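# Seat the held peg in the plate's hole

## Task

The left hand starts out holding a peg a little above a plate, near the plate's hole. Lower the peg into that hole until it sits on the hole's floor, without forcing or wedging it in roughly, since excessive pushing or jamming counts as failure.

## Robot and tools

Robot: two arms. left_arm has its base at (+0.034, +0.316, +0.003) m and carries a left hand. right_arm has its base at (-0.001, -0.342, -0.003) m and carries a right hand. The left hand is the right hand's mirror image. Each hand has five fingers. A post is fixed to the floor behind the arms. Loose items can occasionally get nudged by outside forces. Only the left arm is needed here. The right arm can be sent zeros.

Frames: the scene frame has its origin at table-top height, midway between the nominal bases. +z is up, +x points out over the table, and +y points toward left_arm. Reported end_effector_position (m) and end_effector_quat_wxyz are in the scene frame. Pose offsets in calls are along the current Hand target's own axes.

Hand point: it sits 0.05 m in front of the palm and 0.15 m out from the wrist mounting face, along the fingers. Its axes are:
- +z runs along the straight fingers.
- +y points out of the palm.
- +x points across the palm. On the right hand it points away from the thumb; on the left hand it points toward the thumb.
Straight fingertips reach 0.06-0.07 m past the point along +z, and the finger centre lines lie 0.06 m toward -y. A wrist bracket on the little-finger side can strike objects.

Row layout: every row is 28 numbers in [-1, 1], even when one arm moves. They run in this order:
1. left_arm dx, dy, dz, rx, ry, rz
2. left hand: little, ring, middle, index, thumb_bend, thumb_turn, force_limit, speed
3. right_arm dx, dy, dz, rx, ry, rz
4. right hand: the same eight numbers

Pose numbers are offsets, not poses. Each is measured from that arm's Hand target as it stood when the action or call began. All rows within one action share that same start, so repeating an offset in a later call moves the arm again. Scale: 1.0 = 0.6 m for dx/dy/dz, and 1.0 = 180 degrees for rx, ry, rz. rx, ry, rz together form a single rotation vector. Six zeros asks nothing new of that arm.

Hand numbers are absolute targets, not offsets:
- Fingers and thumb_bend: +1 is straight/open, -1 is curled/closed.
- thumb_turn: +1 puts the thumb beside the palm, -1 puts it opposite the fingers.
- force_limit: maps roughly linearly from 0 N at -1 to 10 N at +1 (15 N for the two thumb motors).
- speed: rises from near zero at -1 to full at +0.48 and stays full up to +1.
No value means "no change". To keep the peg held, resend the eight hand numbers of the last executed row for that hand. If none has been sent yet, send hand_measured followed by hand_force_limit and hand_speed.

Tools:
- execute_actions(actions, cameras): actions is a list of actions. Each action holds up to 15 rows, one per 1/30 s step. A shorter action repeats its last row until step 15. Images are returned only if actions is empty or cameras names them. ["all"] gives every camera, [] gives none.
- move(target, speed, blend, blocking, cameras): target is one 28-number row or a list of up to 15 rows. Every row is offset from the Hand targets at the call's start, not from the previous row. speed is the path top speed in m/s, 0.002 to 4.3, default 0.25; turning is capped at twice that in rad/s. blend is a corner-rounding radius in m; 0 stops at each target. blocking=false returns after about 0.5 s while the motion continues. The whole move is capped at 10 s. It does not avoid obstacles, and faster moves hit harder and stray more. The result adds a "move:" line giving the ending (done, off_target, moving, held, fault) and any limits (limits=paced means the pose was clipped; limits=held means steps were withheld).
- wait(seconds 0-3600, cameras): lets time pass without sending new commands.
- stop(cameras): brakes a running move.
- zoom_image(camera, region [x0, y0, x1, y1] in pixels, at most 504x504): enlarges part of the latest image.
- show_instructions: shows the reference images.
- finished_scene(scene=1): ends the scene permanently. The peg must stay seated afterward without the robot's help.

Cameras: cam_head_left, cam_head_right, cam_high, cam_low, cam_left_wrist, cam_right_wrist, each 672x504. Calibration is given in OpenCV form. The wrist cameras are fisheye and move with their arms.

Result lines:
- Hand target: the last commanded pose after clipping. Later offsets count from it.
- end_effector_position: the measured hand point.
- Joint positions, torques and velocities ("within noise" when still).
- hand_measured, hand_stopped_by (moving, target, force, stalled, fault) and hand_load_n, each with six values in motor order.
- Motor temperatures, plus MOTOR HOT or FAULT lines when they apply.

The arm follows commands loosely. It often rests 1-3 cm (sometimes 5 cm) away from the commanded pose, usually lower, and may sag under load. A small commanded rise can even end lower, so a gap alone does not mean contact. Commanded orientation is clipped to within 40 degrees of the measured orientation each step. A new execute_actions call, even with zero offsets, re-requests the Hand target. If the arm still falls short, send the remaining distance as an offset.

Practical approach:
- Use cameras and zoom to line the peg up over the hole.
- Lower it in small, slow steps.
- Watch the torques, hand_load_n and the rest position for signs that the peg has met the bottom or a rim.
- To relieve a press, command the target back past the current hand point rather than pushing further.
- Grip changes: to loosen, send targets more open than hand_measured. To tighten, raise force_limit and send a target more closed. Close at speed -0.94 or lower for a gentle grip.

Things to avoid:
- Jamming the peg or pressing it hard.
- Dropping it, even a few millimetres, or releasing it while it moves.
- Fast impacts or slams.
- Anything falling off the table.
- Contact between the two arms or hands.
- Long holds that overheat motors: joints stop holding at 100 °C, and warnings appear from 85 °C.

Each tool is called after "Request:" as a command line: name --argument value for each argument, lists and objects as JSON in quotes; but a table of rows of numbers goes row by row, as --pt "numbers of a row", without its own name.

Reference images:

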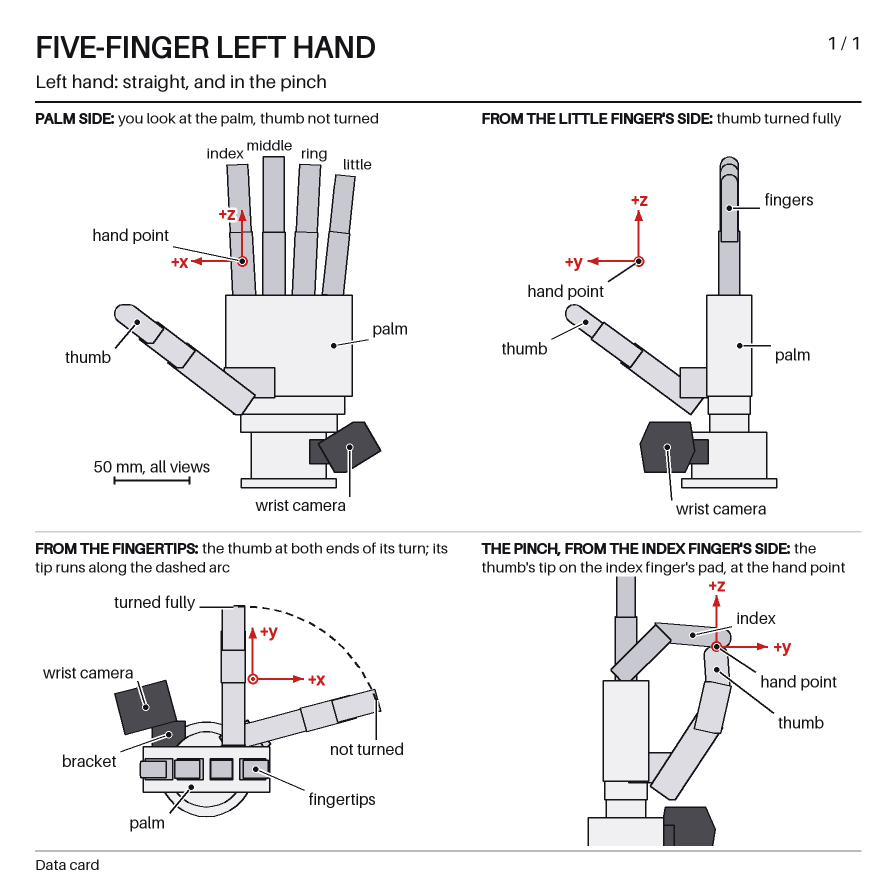

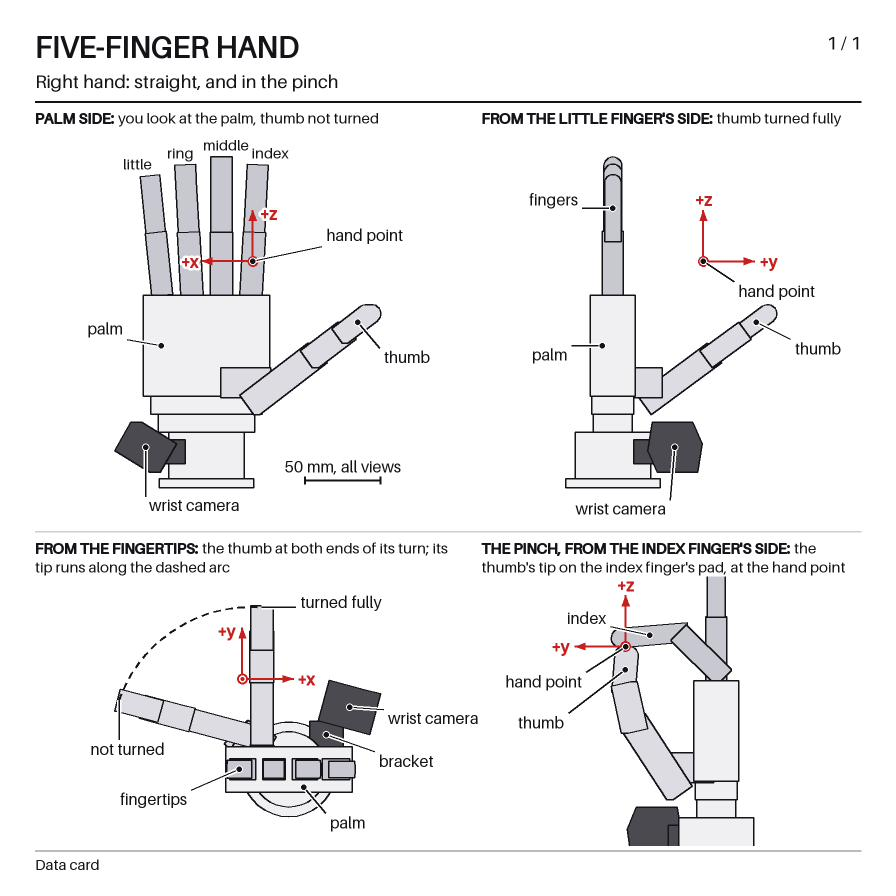

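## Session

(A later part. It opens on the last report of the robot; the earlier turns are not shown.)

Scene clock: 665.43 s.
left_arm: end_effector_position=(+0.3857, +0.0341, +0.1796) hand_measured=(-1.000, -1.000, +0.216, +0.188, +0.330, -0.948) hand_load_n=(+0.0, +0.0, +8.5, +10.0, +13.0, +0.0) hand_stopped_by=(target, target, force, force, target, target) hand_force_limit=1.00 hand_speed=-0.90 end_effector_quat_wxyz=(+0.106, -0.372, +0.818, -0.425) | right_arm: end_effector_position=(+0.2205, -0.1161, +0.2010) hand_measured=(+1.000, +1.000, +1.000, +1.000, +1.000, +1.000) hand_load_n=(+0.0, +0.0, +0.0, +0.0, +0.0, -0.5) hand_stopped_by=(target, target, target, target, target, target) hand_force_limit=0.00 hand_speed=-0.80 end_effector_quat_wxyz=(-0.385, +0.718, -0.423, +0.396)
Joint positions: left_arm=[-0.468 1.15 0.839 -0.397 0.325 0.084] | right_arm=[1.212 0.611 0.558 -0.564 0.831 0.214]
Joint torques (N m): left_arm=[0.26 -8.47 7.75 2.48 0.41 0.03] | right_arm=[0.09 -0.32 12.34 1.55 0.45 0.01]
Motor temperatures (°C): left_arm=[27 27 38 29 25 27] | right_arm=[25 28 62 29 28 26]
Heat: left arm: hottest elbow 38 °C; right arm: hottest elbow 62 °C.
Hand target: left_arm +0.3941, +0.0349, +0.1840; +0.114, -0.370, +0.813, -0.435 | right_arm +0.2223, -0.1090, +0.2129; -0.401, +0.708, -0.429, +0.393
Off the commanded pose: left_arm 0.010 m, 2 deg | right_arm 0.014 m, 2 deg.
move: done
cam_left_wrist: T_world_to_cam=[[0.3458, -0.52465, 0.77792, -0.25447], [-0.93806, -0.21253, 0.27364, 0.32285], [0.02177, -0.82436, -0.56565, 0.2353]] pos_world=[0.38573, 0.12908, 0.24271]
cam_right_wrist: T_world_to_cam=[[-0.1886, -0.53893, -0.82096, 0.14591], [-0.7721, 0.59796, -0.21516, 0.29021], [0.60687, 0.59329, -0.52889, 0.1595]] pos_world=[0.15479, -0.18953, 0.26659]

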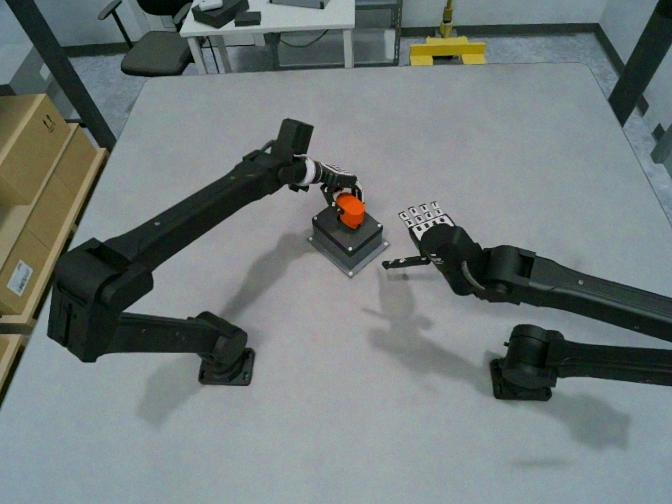

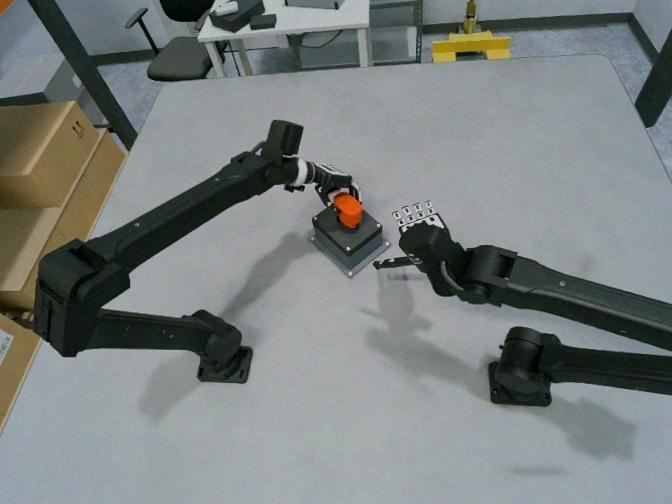

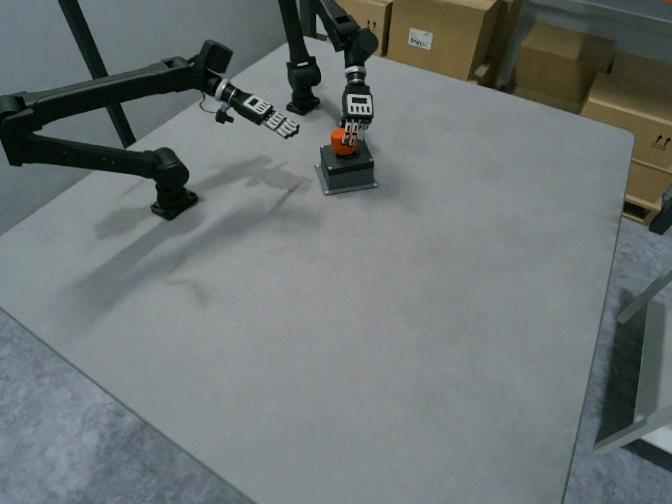

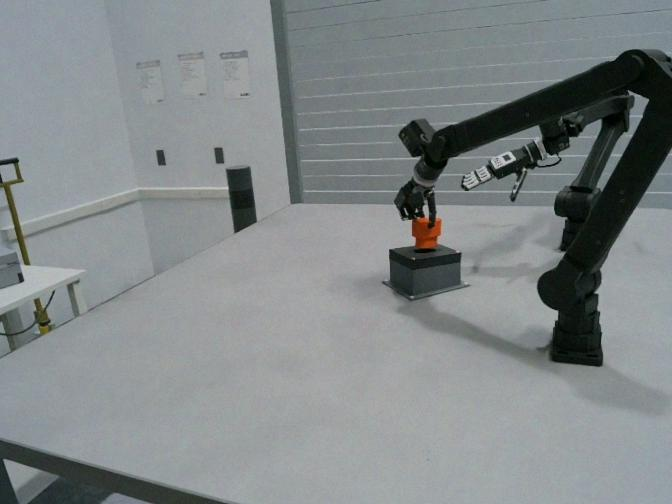

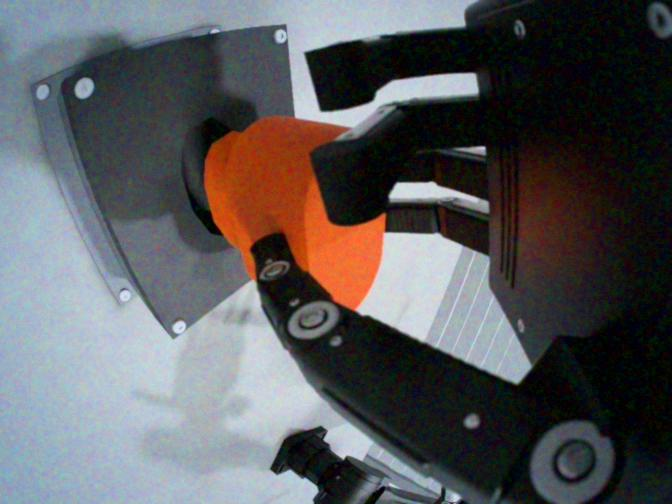

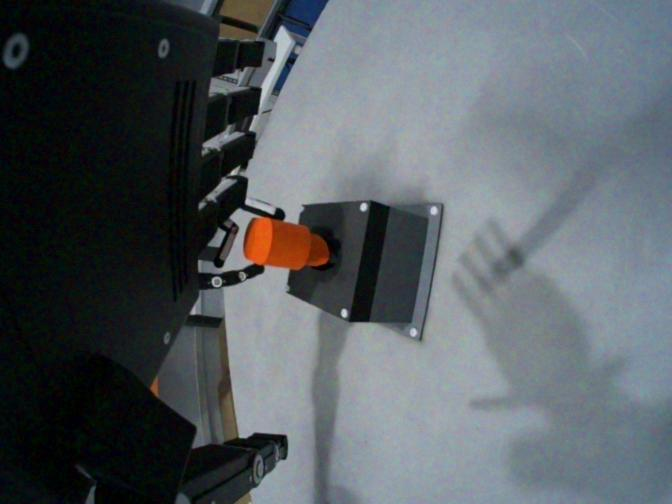

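Request:
move --target '[-0.0066,0.0082,0.0044,0,0,0,-1,-1,0.216,0.188,0.324,-0.948,1.0,-0.9,0,0,0,0,0,0,1,1,1,1,1,1,0,-0.8]' --speed 0.04 --cameras '["all"]'

Request:
zoom_image --camera "cam_head_left" --region '[325, 190, 375, 240]'

Request:
zoom_image --camera "cam_head_right" --region '[325, 190, 375, 240]'

Request:
zoom_image --camera "cam_right_wrist" --region '[240, 190, 370, 320]'

Request:
zoom_image --camera "cam_low" --region '[400, 215, 450, 265]'

Request:
zoom_image --camera "cam_high" --region '[320, 120, 370, 170]'

Request:
zoom_image --camera "cam_left_wrist" --region '[150, 60, 310, 300]'

Scene clock: 705.27 s.
left_arm: end_effector_position=(+0.3878, +0.0372, +0.1744) hand_measured=(-1.000, -1.000, +0.216, +0.188, +0.330, -0.948) hand_load_n=(+0.0, +0.0, +8.5, +10.0, +12.5, +0.0) hand_stopped_by=(target, target, force, force, target, target) hand_force_limit=1.00 hand_speed=-0.90 end_effector_quat_wxyz=(+0.107, -0.372, +0.818, -0.425) | right_arm: end_effector_position=(+0.2205, -0.1161, +0.2010) hand_measured=(+1.000, +1.000, +1.000, +1.000, +1.000, +1.000) hand_load_n=(+0.0, +0.0, +0.0, +0.0, +0.0, +0.0) hand_stopped_by=(target, target, target, target, target, target) hand_force_limit=0.00 hand_speed=-0.80 end_effector_quat_wxyz=(-0.385, +0.718, -0.423, +0.396)
Joint positions: left_arm=[-0.458 1.156 0.828 -0.381 0.331 0.09] | right_arm=[1.212 0.611 0.558 -0.564 0.831 0.214]
Joint torques (N m): left_arm=[0.03 -8.35 7.69 2.48 0.44 0.02] | right_arm=[0.03 -0.32 12.34 1.55 0.45 0.01]
Motor temperatures (°C): left_arm=[27 27 38 29 25 26] | right_arm=[25 28 62 28 28 26]
Heat: left arm: hottest elbow 38 °C; right arm: hottest elbow 62 °C.
Hand target: left_arm +0.3957, +0.0378, +0.1780; +0.114, -0.370, +0.813, -0.435 | right_arm +0.2223, -0.1090, +0.2129; -0.401, +0.708, -0.429, +0.393
Off the commanded pose: left_arm 0.009 m, 2 deg | right_arm 0.014 m, 2 deg.
move: done
cam_left_wrist: T_world_to_cam=[[0.34546, -0.52351, 0.77884, -0.24953], [-0.93813, -0.21359, 0.27255, 0.3271], [0.02367, -0.82481, -0.56491, 0.23406]] pos_world=[0.38753, 0.13228, 0.23742]
cam_right_wrist: T_world_to_cam=[[-0.1886, -0.53893, -0.82096, 0.14591], [-0.7721, 0.59796, -0.21516, 0.29021], [0.60687, 0.59329, -0.52889, 0.1595]] pos_world=[0.15479, -0.18953, 0.26659]

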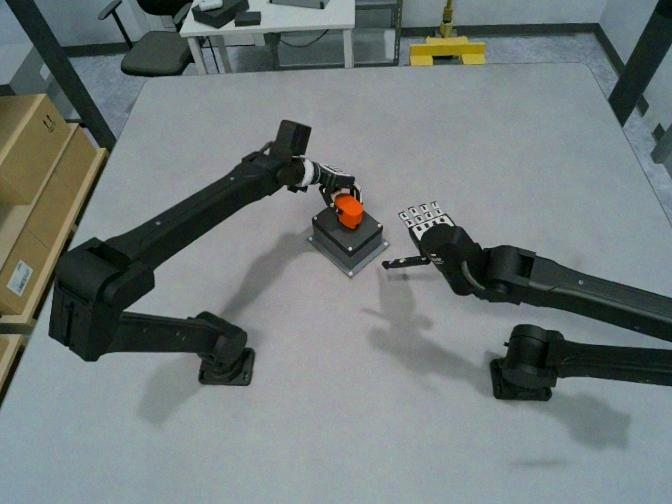

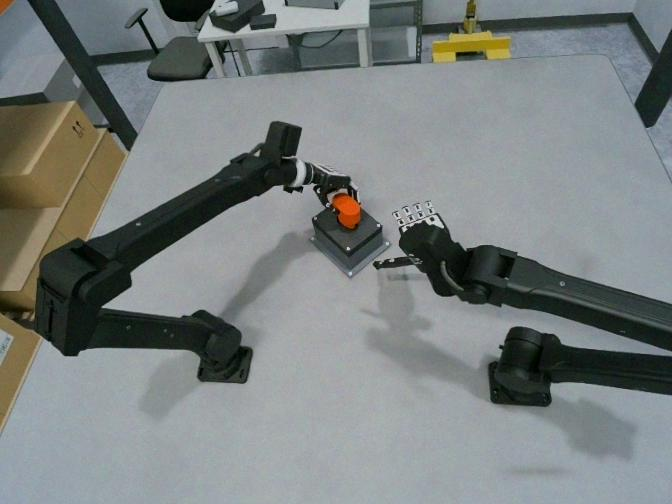

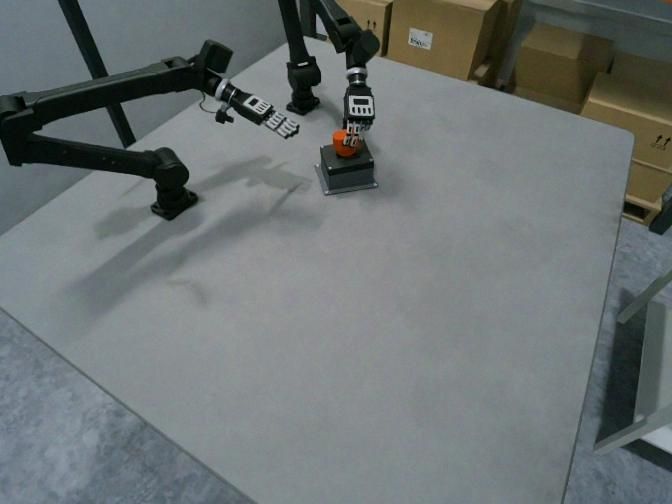

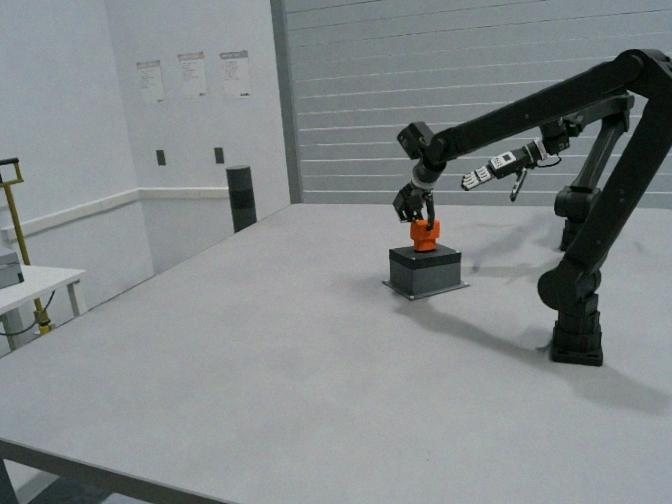

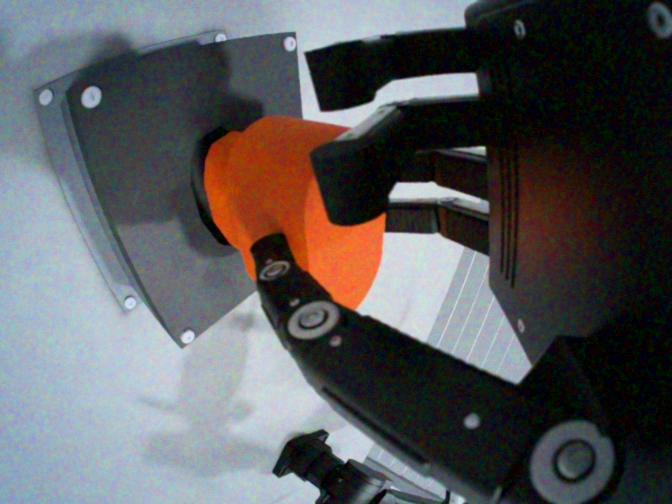

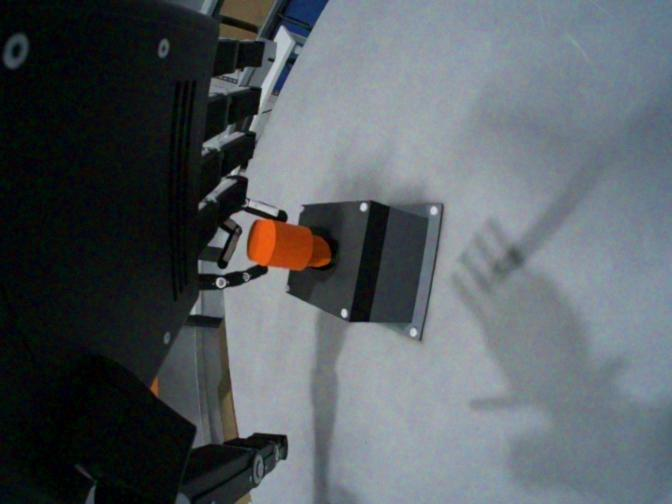

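Scaled by 10.080 from the camera's image (finer frame: 960x720).

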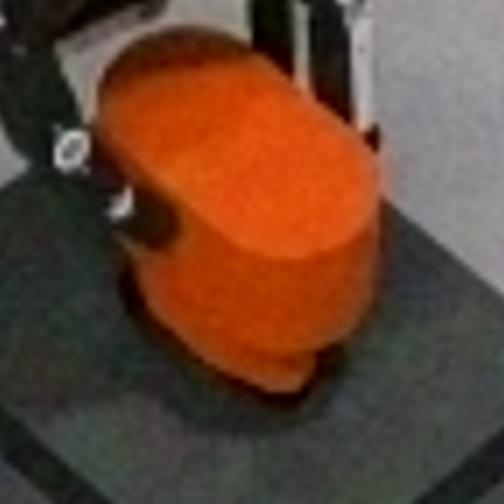

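Scaled by 10.080 from the camera's image (finer frame: 960x720).

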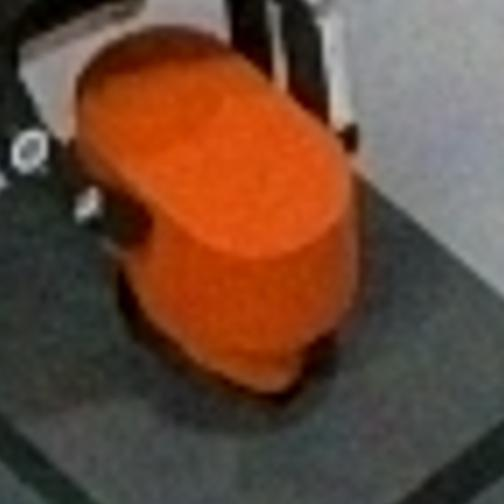

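Scaled by 3.877 from the camera's image (finer frame: 960x720).

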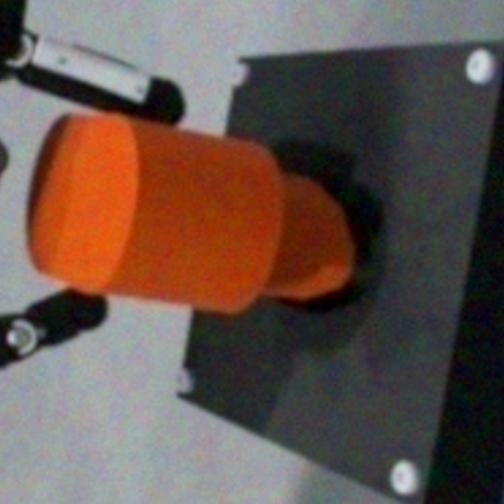

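Scaled by 10.080 from the camera's image (finer frame: 960x720).

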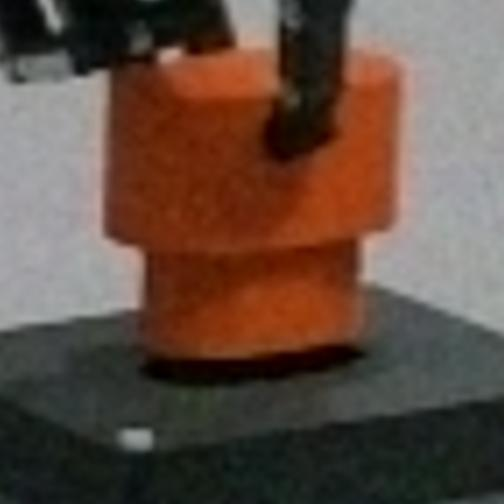

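Scaled by 10.080 from the camera's image (finer frame: 960x720).

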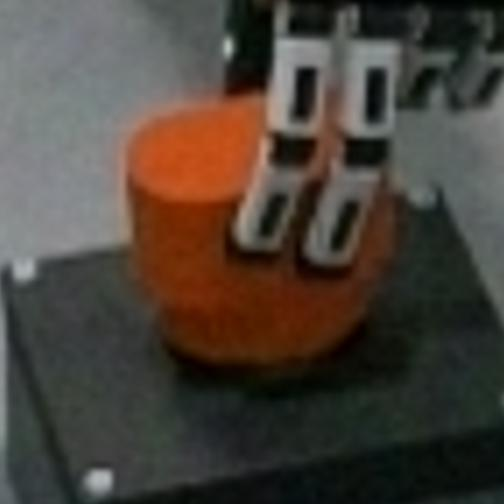

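Scaled by 2.100 from the camera's image (finer frame: 960x720).

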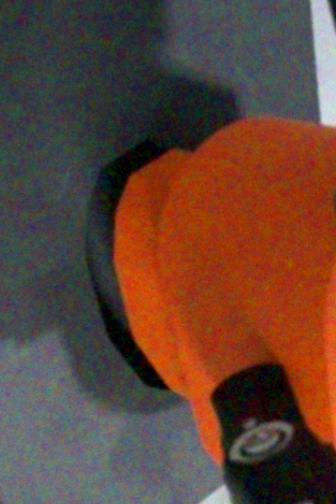

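Request:
zoom_image --camera "cam_right_wrist" --region '[300, 225, 350, 275]'

Request:
zoom_image --camera "cam_head_left" --region '[334, 212, 364, 234]'

Request:
zoom_image --camera "cam_low" --region '[408, 235, 444, 257]'

Request:
zoom_image --camera "cam_left_wrist" --region '[185, 115, 255, 255]'

Scaled by 10.080 from the camera's image (finer frame: 960x720).

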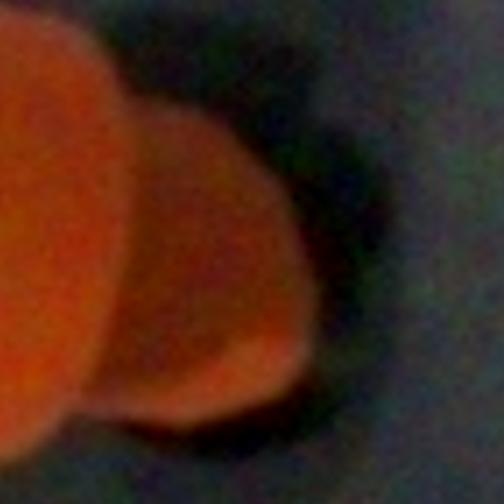

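Scaled by 16.800 from the camera's image (finer frame: 960x720).

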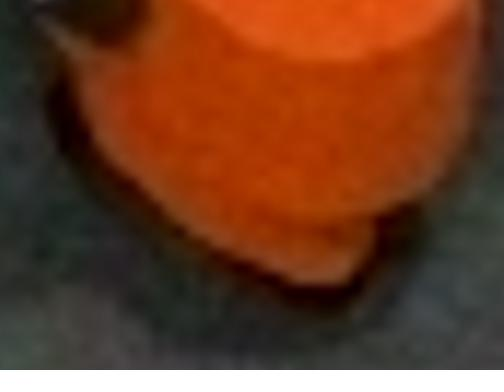

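Scaled by 14.000 from the camera's image (finer frame: 960x720).

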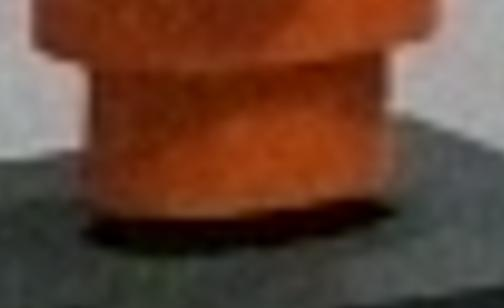

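Scaled by 3.600 from the camera's image (finer frame: 960x720).

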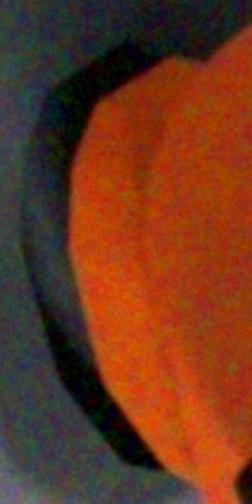

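Request:
move --target '[-0.0014,0.0071,0.0015,0,0,0,-1,-1,0.216,0.188,0.324,-0.948,1.0,-0.9,0,0,0,0,0,0,1,1,1,1,1,1,0,-0.8]' --speed 0.03 --cameras '["all"]'

Request:
zoom_image --camera "cam_right_wrist" --region '[300, 225, 350, 275]'

Request:
zoom_image --camera "cam_head_left" --region '[325, 190, 375, 240]'

Request:
zoom_image --camera "cam_low" --region '[400, 215, 450, 265]'

Request:
zoom_image --camera "cam_left_wrist" --region '[185, 115, 255, 255]'

Request:
zoom_image --camera "cam_high" --region '[320, 120, 370, 170]'

Scene clock: 764.33 s.
left_arm: end_effector_position=(+0.3864, +0.0386, +0.1700) hand_measured=(-1.000, -1.000, +0.216, +0.188, +0.330, -0.948) hand_load_n=(+0.0, +0.5, +8.5, +10.0, +13.0, +0.0) hand_stopped_by=(target, target, force, force, target, target) hand_force_limit=1.00 hand_speed=-0.90 end_effector_quat_wxyz=(+0.106, -0.373, +0.818, -0.425) | right_arm: end_effector_position=(+0.2205, -0.1161, +0.2010) hand_measured=(+1.000, +1.000, +1.000, +1.000, +1.000, +1.000) hand_load_n=(+0.0, +0.0, +0.0, +0.0, +0.0, +0.0) hand_stopped_by=(target, target, target, target, target, target) hand_force_limit=0.00 hand_speed=-0.80 end_effector_quat_wxyz=(-0.385, +0.718, -0.423, +0.396)
Joint positions: left_arm=[-0.456 1.156 0.817 -0.372 0.333 0.092] | right_arm=[1.212 0.611 0.558 -0.564 0.831 0.214]
Joint torques (N m): left_arm=[0.09 -8.94 7.62 2.51 0.41 0.07] | right_arm=[0.03 -0.32 12.36 1.55 0.45 0.01]
Motor temperatures (°C): left_arm=[27 27 39 29 25 26] | right_arm=[25 28 63 28 28 26]
Heat: left arm: hottest elbow 39 °C; right arm: hottest elbow 63 °C.
Hand target: left_arm +0.3946, +0.0392, +0.1741; +0.114, -0.370, +0.813, -0.435 | right_arm +0.2223, -0.1090, +0.2129; -0.401, +0.708, -0.429, +0.393
Off the commanded pose: left_arm 0.009 m, 2 deg | right_arm 0.014 m, 2 deg.
move: done
cam_left_wrist: T_world_to_cam=[[0.3465, -0.52421, 0.77791, -0.24518], [-0.93778, -0.21336, 0.27393, 0.32694], [0.02237, -0.82443, -0.56552, 0.23332]] pos_world=[0.38633, 0.13358, 0.23311]
cam_right_wrist: T_world_to_cam=[[-0.1886, -0.53893, -0.82096, 0.14591], [-0.7721, 0.59796, -0.21516, 0.29021], [0.60687, 0.59329, -0.52889, 0.1595]] pos_world=[0.15479, -0.18953, 0.26659]

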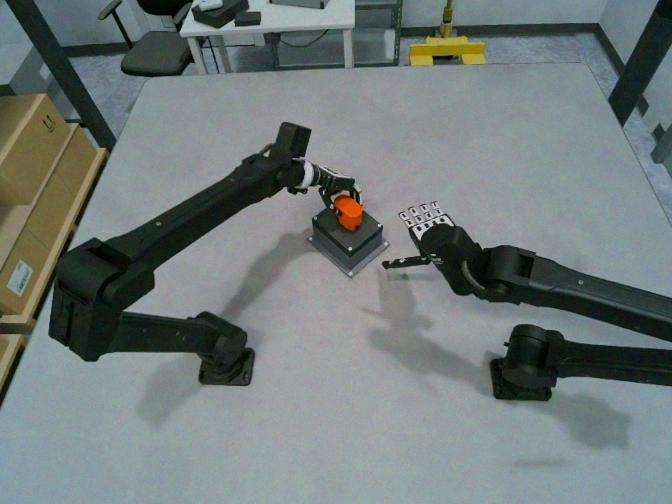

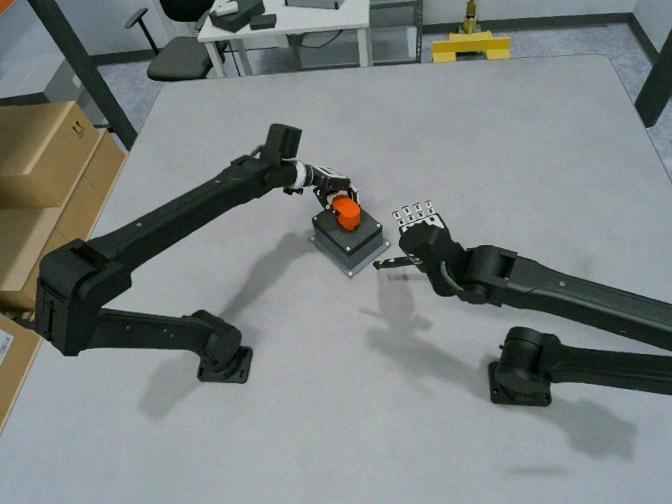

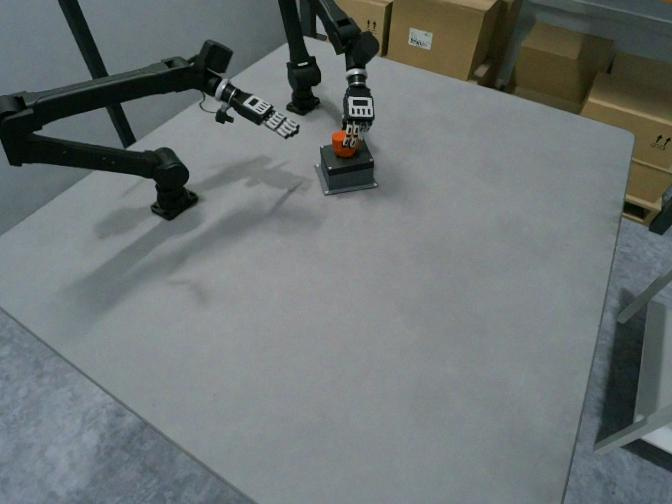

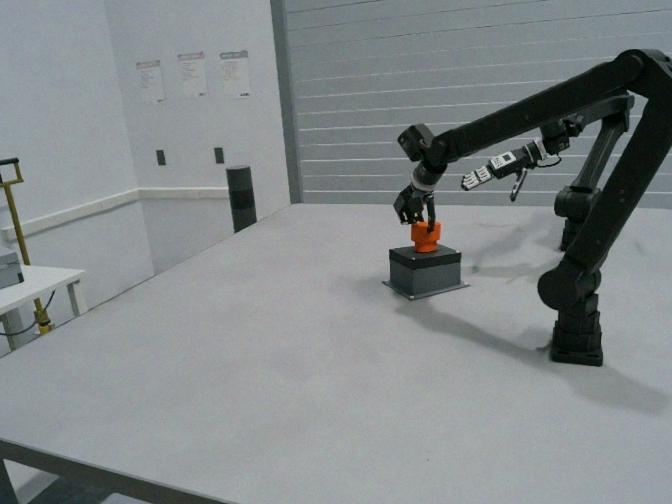

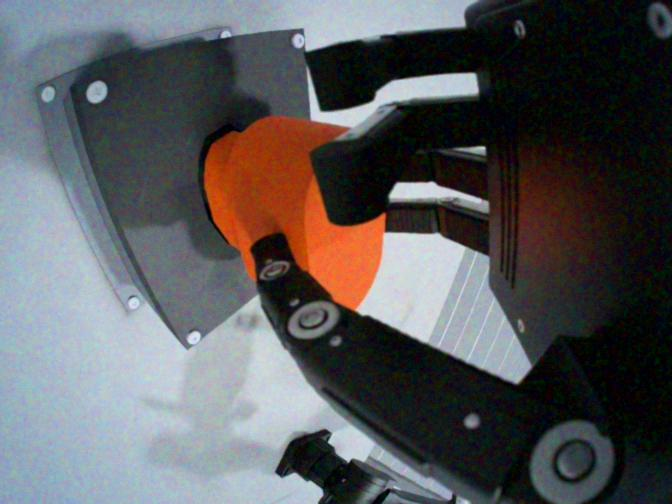

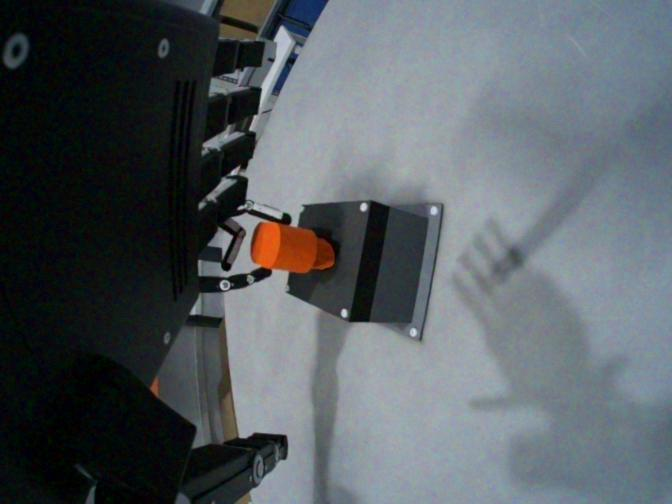

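Scaled by 10.080 from the camera's image (finer frame: 960x720).

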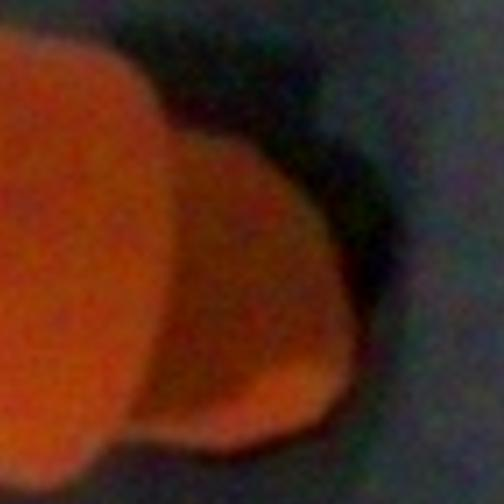

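Scaled by 10.080 from the camera's image (finer frame: 960x720).

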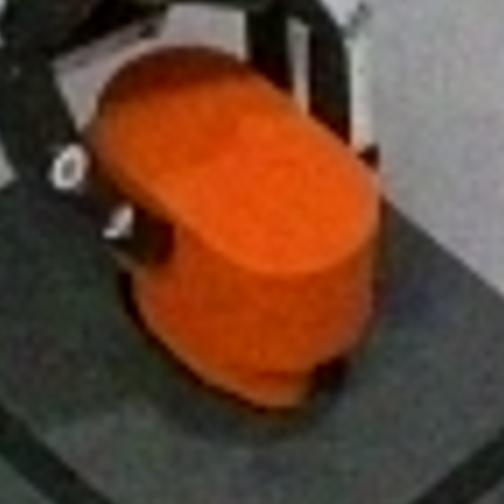

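Scaled by 10.080 from the camera's image (finer frame: 960x720).

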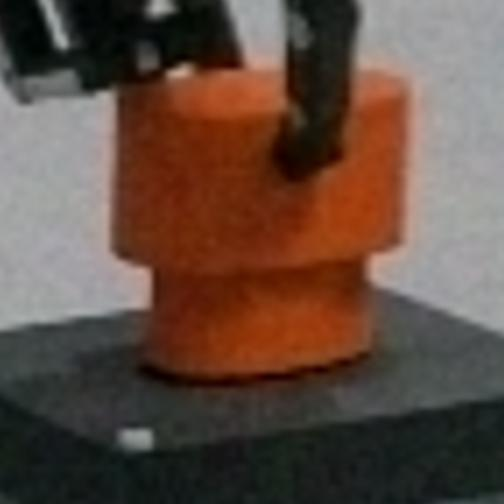

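Scaled by 3.600 from the camera's image (finer frame: 960x720).

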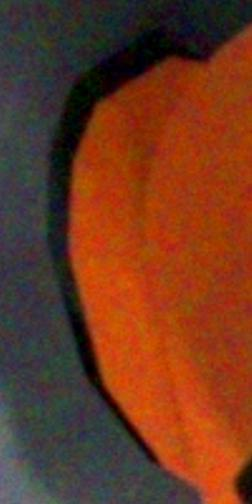

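Scaled by 10.080 from the camera's image (finer frame: 960x720).

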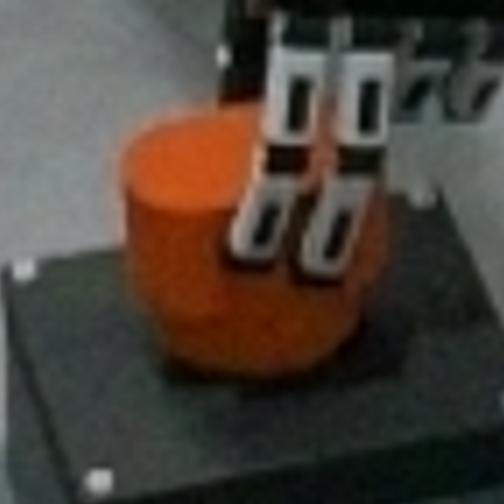

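Request:
move --target '[-0.0037,0.0038,0.0025,0,0,0,-1,-1,0.216,0.188,0.324,-0.948,1.0,-0.9,0,0,0,0,0,0,1,1,1,1,1,1,0,-0.8]' --speed 0.03 --cameras '["all"]'

Request:
zoom_image --camera "cam_right_wrist" --region '[300, 225, 350, 275]'

Request:
zoom_image --camera "cam_head_left" --region '[325, 190, 375, 240]'

Request:
zoom_image --camera "cam_low" --region '[400, 215, 450, 265]'

Request:
zoom_image --camera "cam_left_wrist" --region '[185, 115, 255, 255]'

Scene clock: 784.80 s.
left_arm: end_effector_position=(+0.3892, +0.0392, +0.1704) hand_measured=(-1.000, -1.000, +0.216, +0.188, +0.330, -0.948) hand_load_n=(+0.5, +0.0, +8.0, +10.0, +12.5, +0.0) hand_stopped_by=(target, target, force, force, target, target) hand_force_limit=1.00 hand_speed=-0.90 end_effector_quat_wxyz=(+0.108, -0.371, +0.817, -0.428) | right_arm: end_effector_position=(+0.2205, -0.1161, +0.2010) hand_measured=(+1.000, +1.000, +1.000, +1.000, +1.000, +1.000) hand_load_n=(+0.0, +0.0, +0.0, +0.0, +0.0, +0.0) hand_stopped_by=(target, target, target, target, target, target) hand_force_limit=0.00 hand_speed=-0.80 end_effector_quat_wxyz=(-0.385, +0.718, -0.423, +0.396)
Joint positions: left_arm=[-0.451 1.158 0.817 -0.362 0.338 0.095] | right_arm=[1.212 0.611 0.558 -0.564 0.831 0.214]
Joint torques (N m): left_arm=[0.32 -7.94 7.3 2.56 0.43 0.05] | right_arm=[0.03 -0.38 12.36 1.55 0.45 0]
Motor temperatures (°C): left_arm=[27 27 39 29 25 26] | right_arm=[25 28 63 28 28 26]
Heat: left arm: hottest elbow 39 °C; right arm: hottest elbow 63 °C.
Hand target: left_arm +0.3959, +0.0407, +0.1711; +0.114, -0.370, +0.813, -0.435 | right_arm +0.2223, -0.1090, +0.2129; -0.401, +0.708, -0.429, +0.393
Off the commanded pose: left_arm 0.007 m, 1 deg | right_arm 0.014 m, 2 deg.
move: done
cam_left_wrist: T_world_to_cam=[[0.34099, -0.52118, 0.78237, -0.24486], [-0.9397, -0.21229, 0.26815, 0.33133], [0.02634, -0.82662, -0.56214, 0.23198]] pos_world=[0.38873, 0.13448, 0.23313]
cam_right_wrist: T_world_to_cam=[[-0.1886, -0.53893, -0.82096, 0.14591], [-0.7721, 0.59796, -0.21516, 0.29021], [0.60687, 0.59329, -0.52889, 0.1595]] pos_world=[0.15479, -0.18953, 0.26659]

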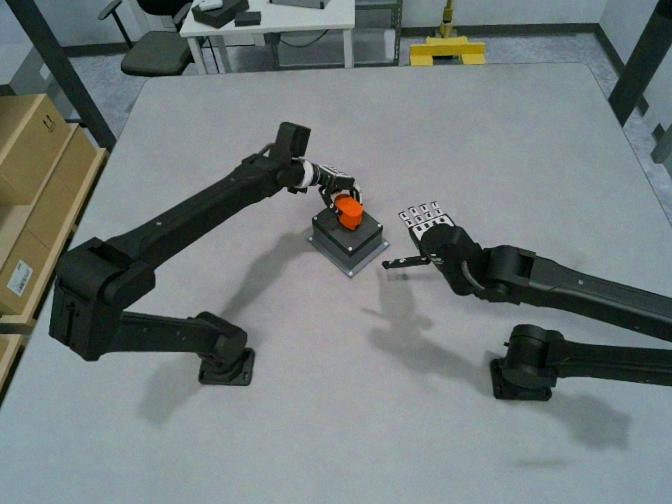

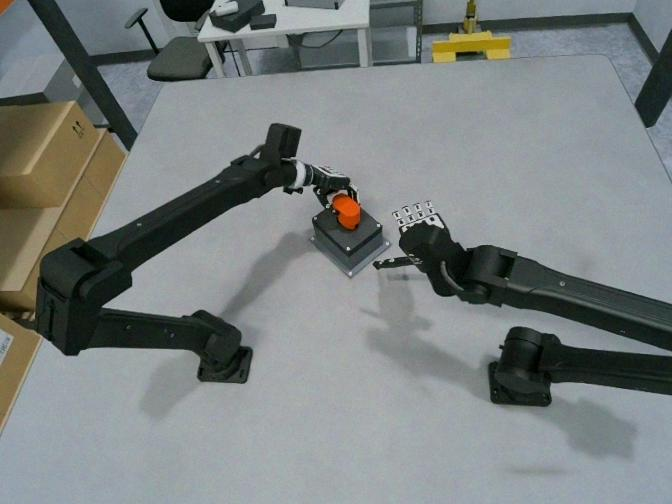

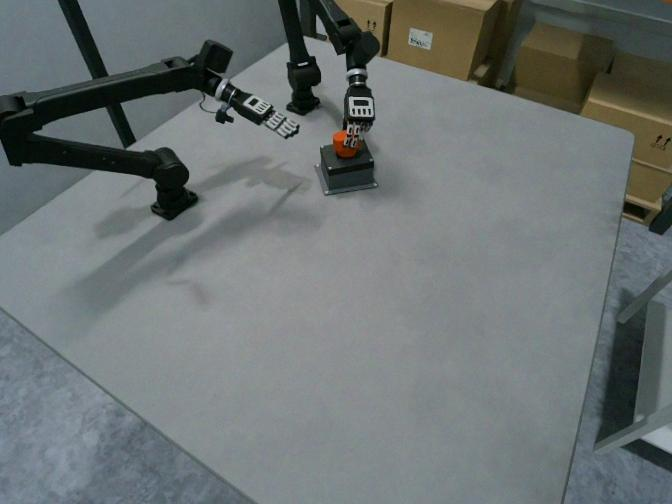

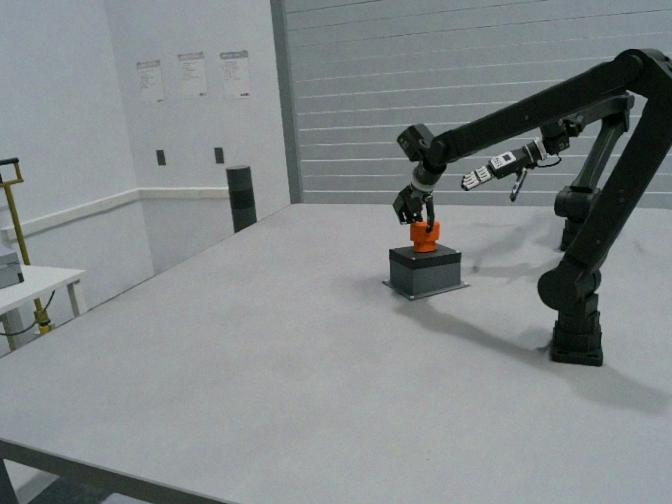

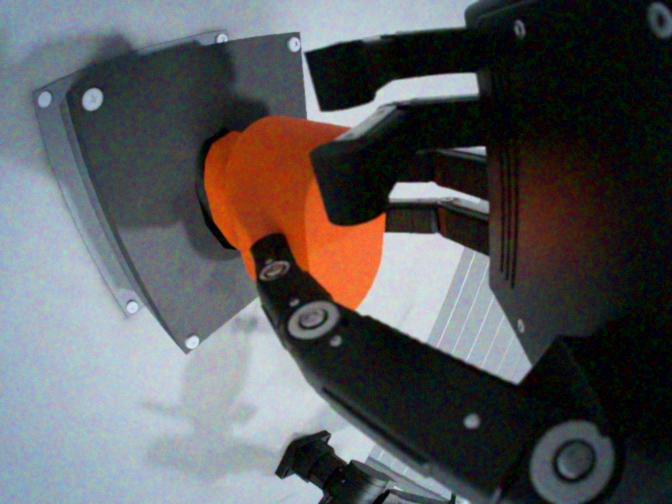

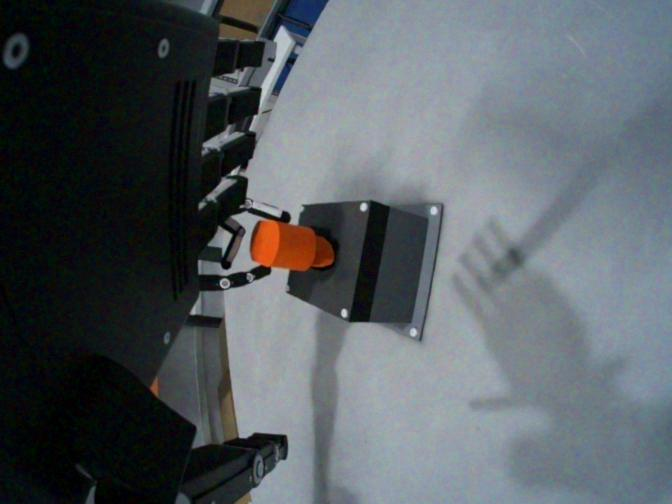

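Scaled by 10.080 from the camera's image (finer frame: 960x720).

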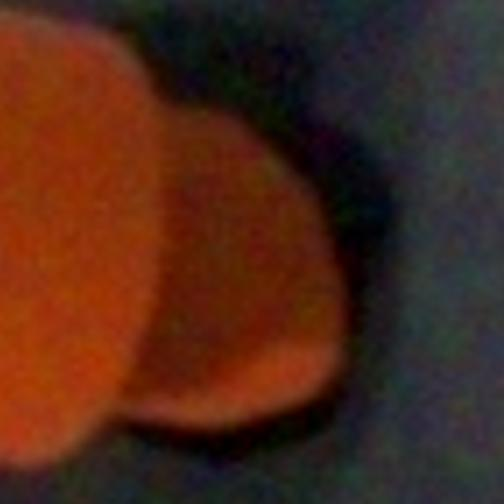

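Scaled by 10.080 from the camera's image (finer frame: 960x720).

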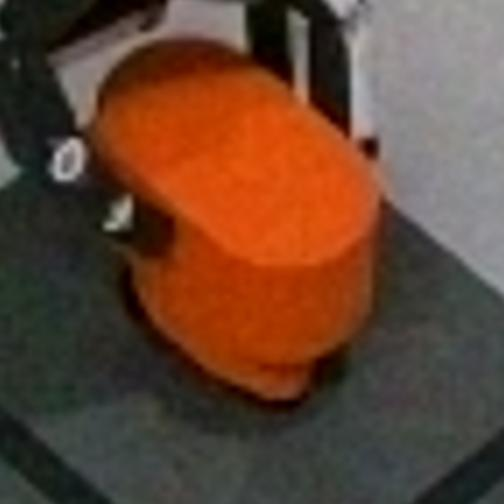

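Scaled by 10.080 from the camera's image (finer frame: 960x720).

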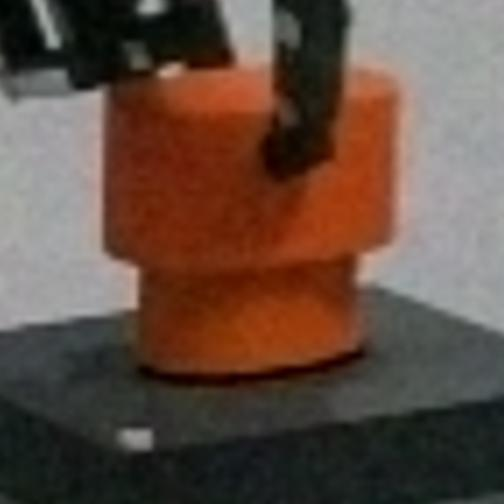

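Scaled by 3.600 from the camera's image (finer frame: 960x720).

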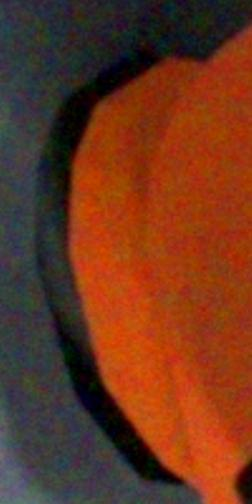

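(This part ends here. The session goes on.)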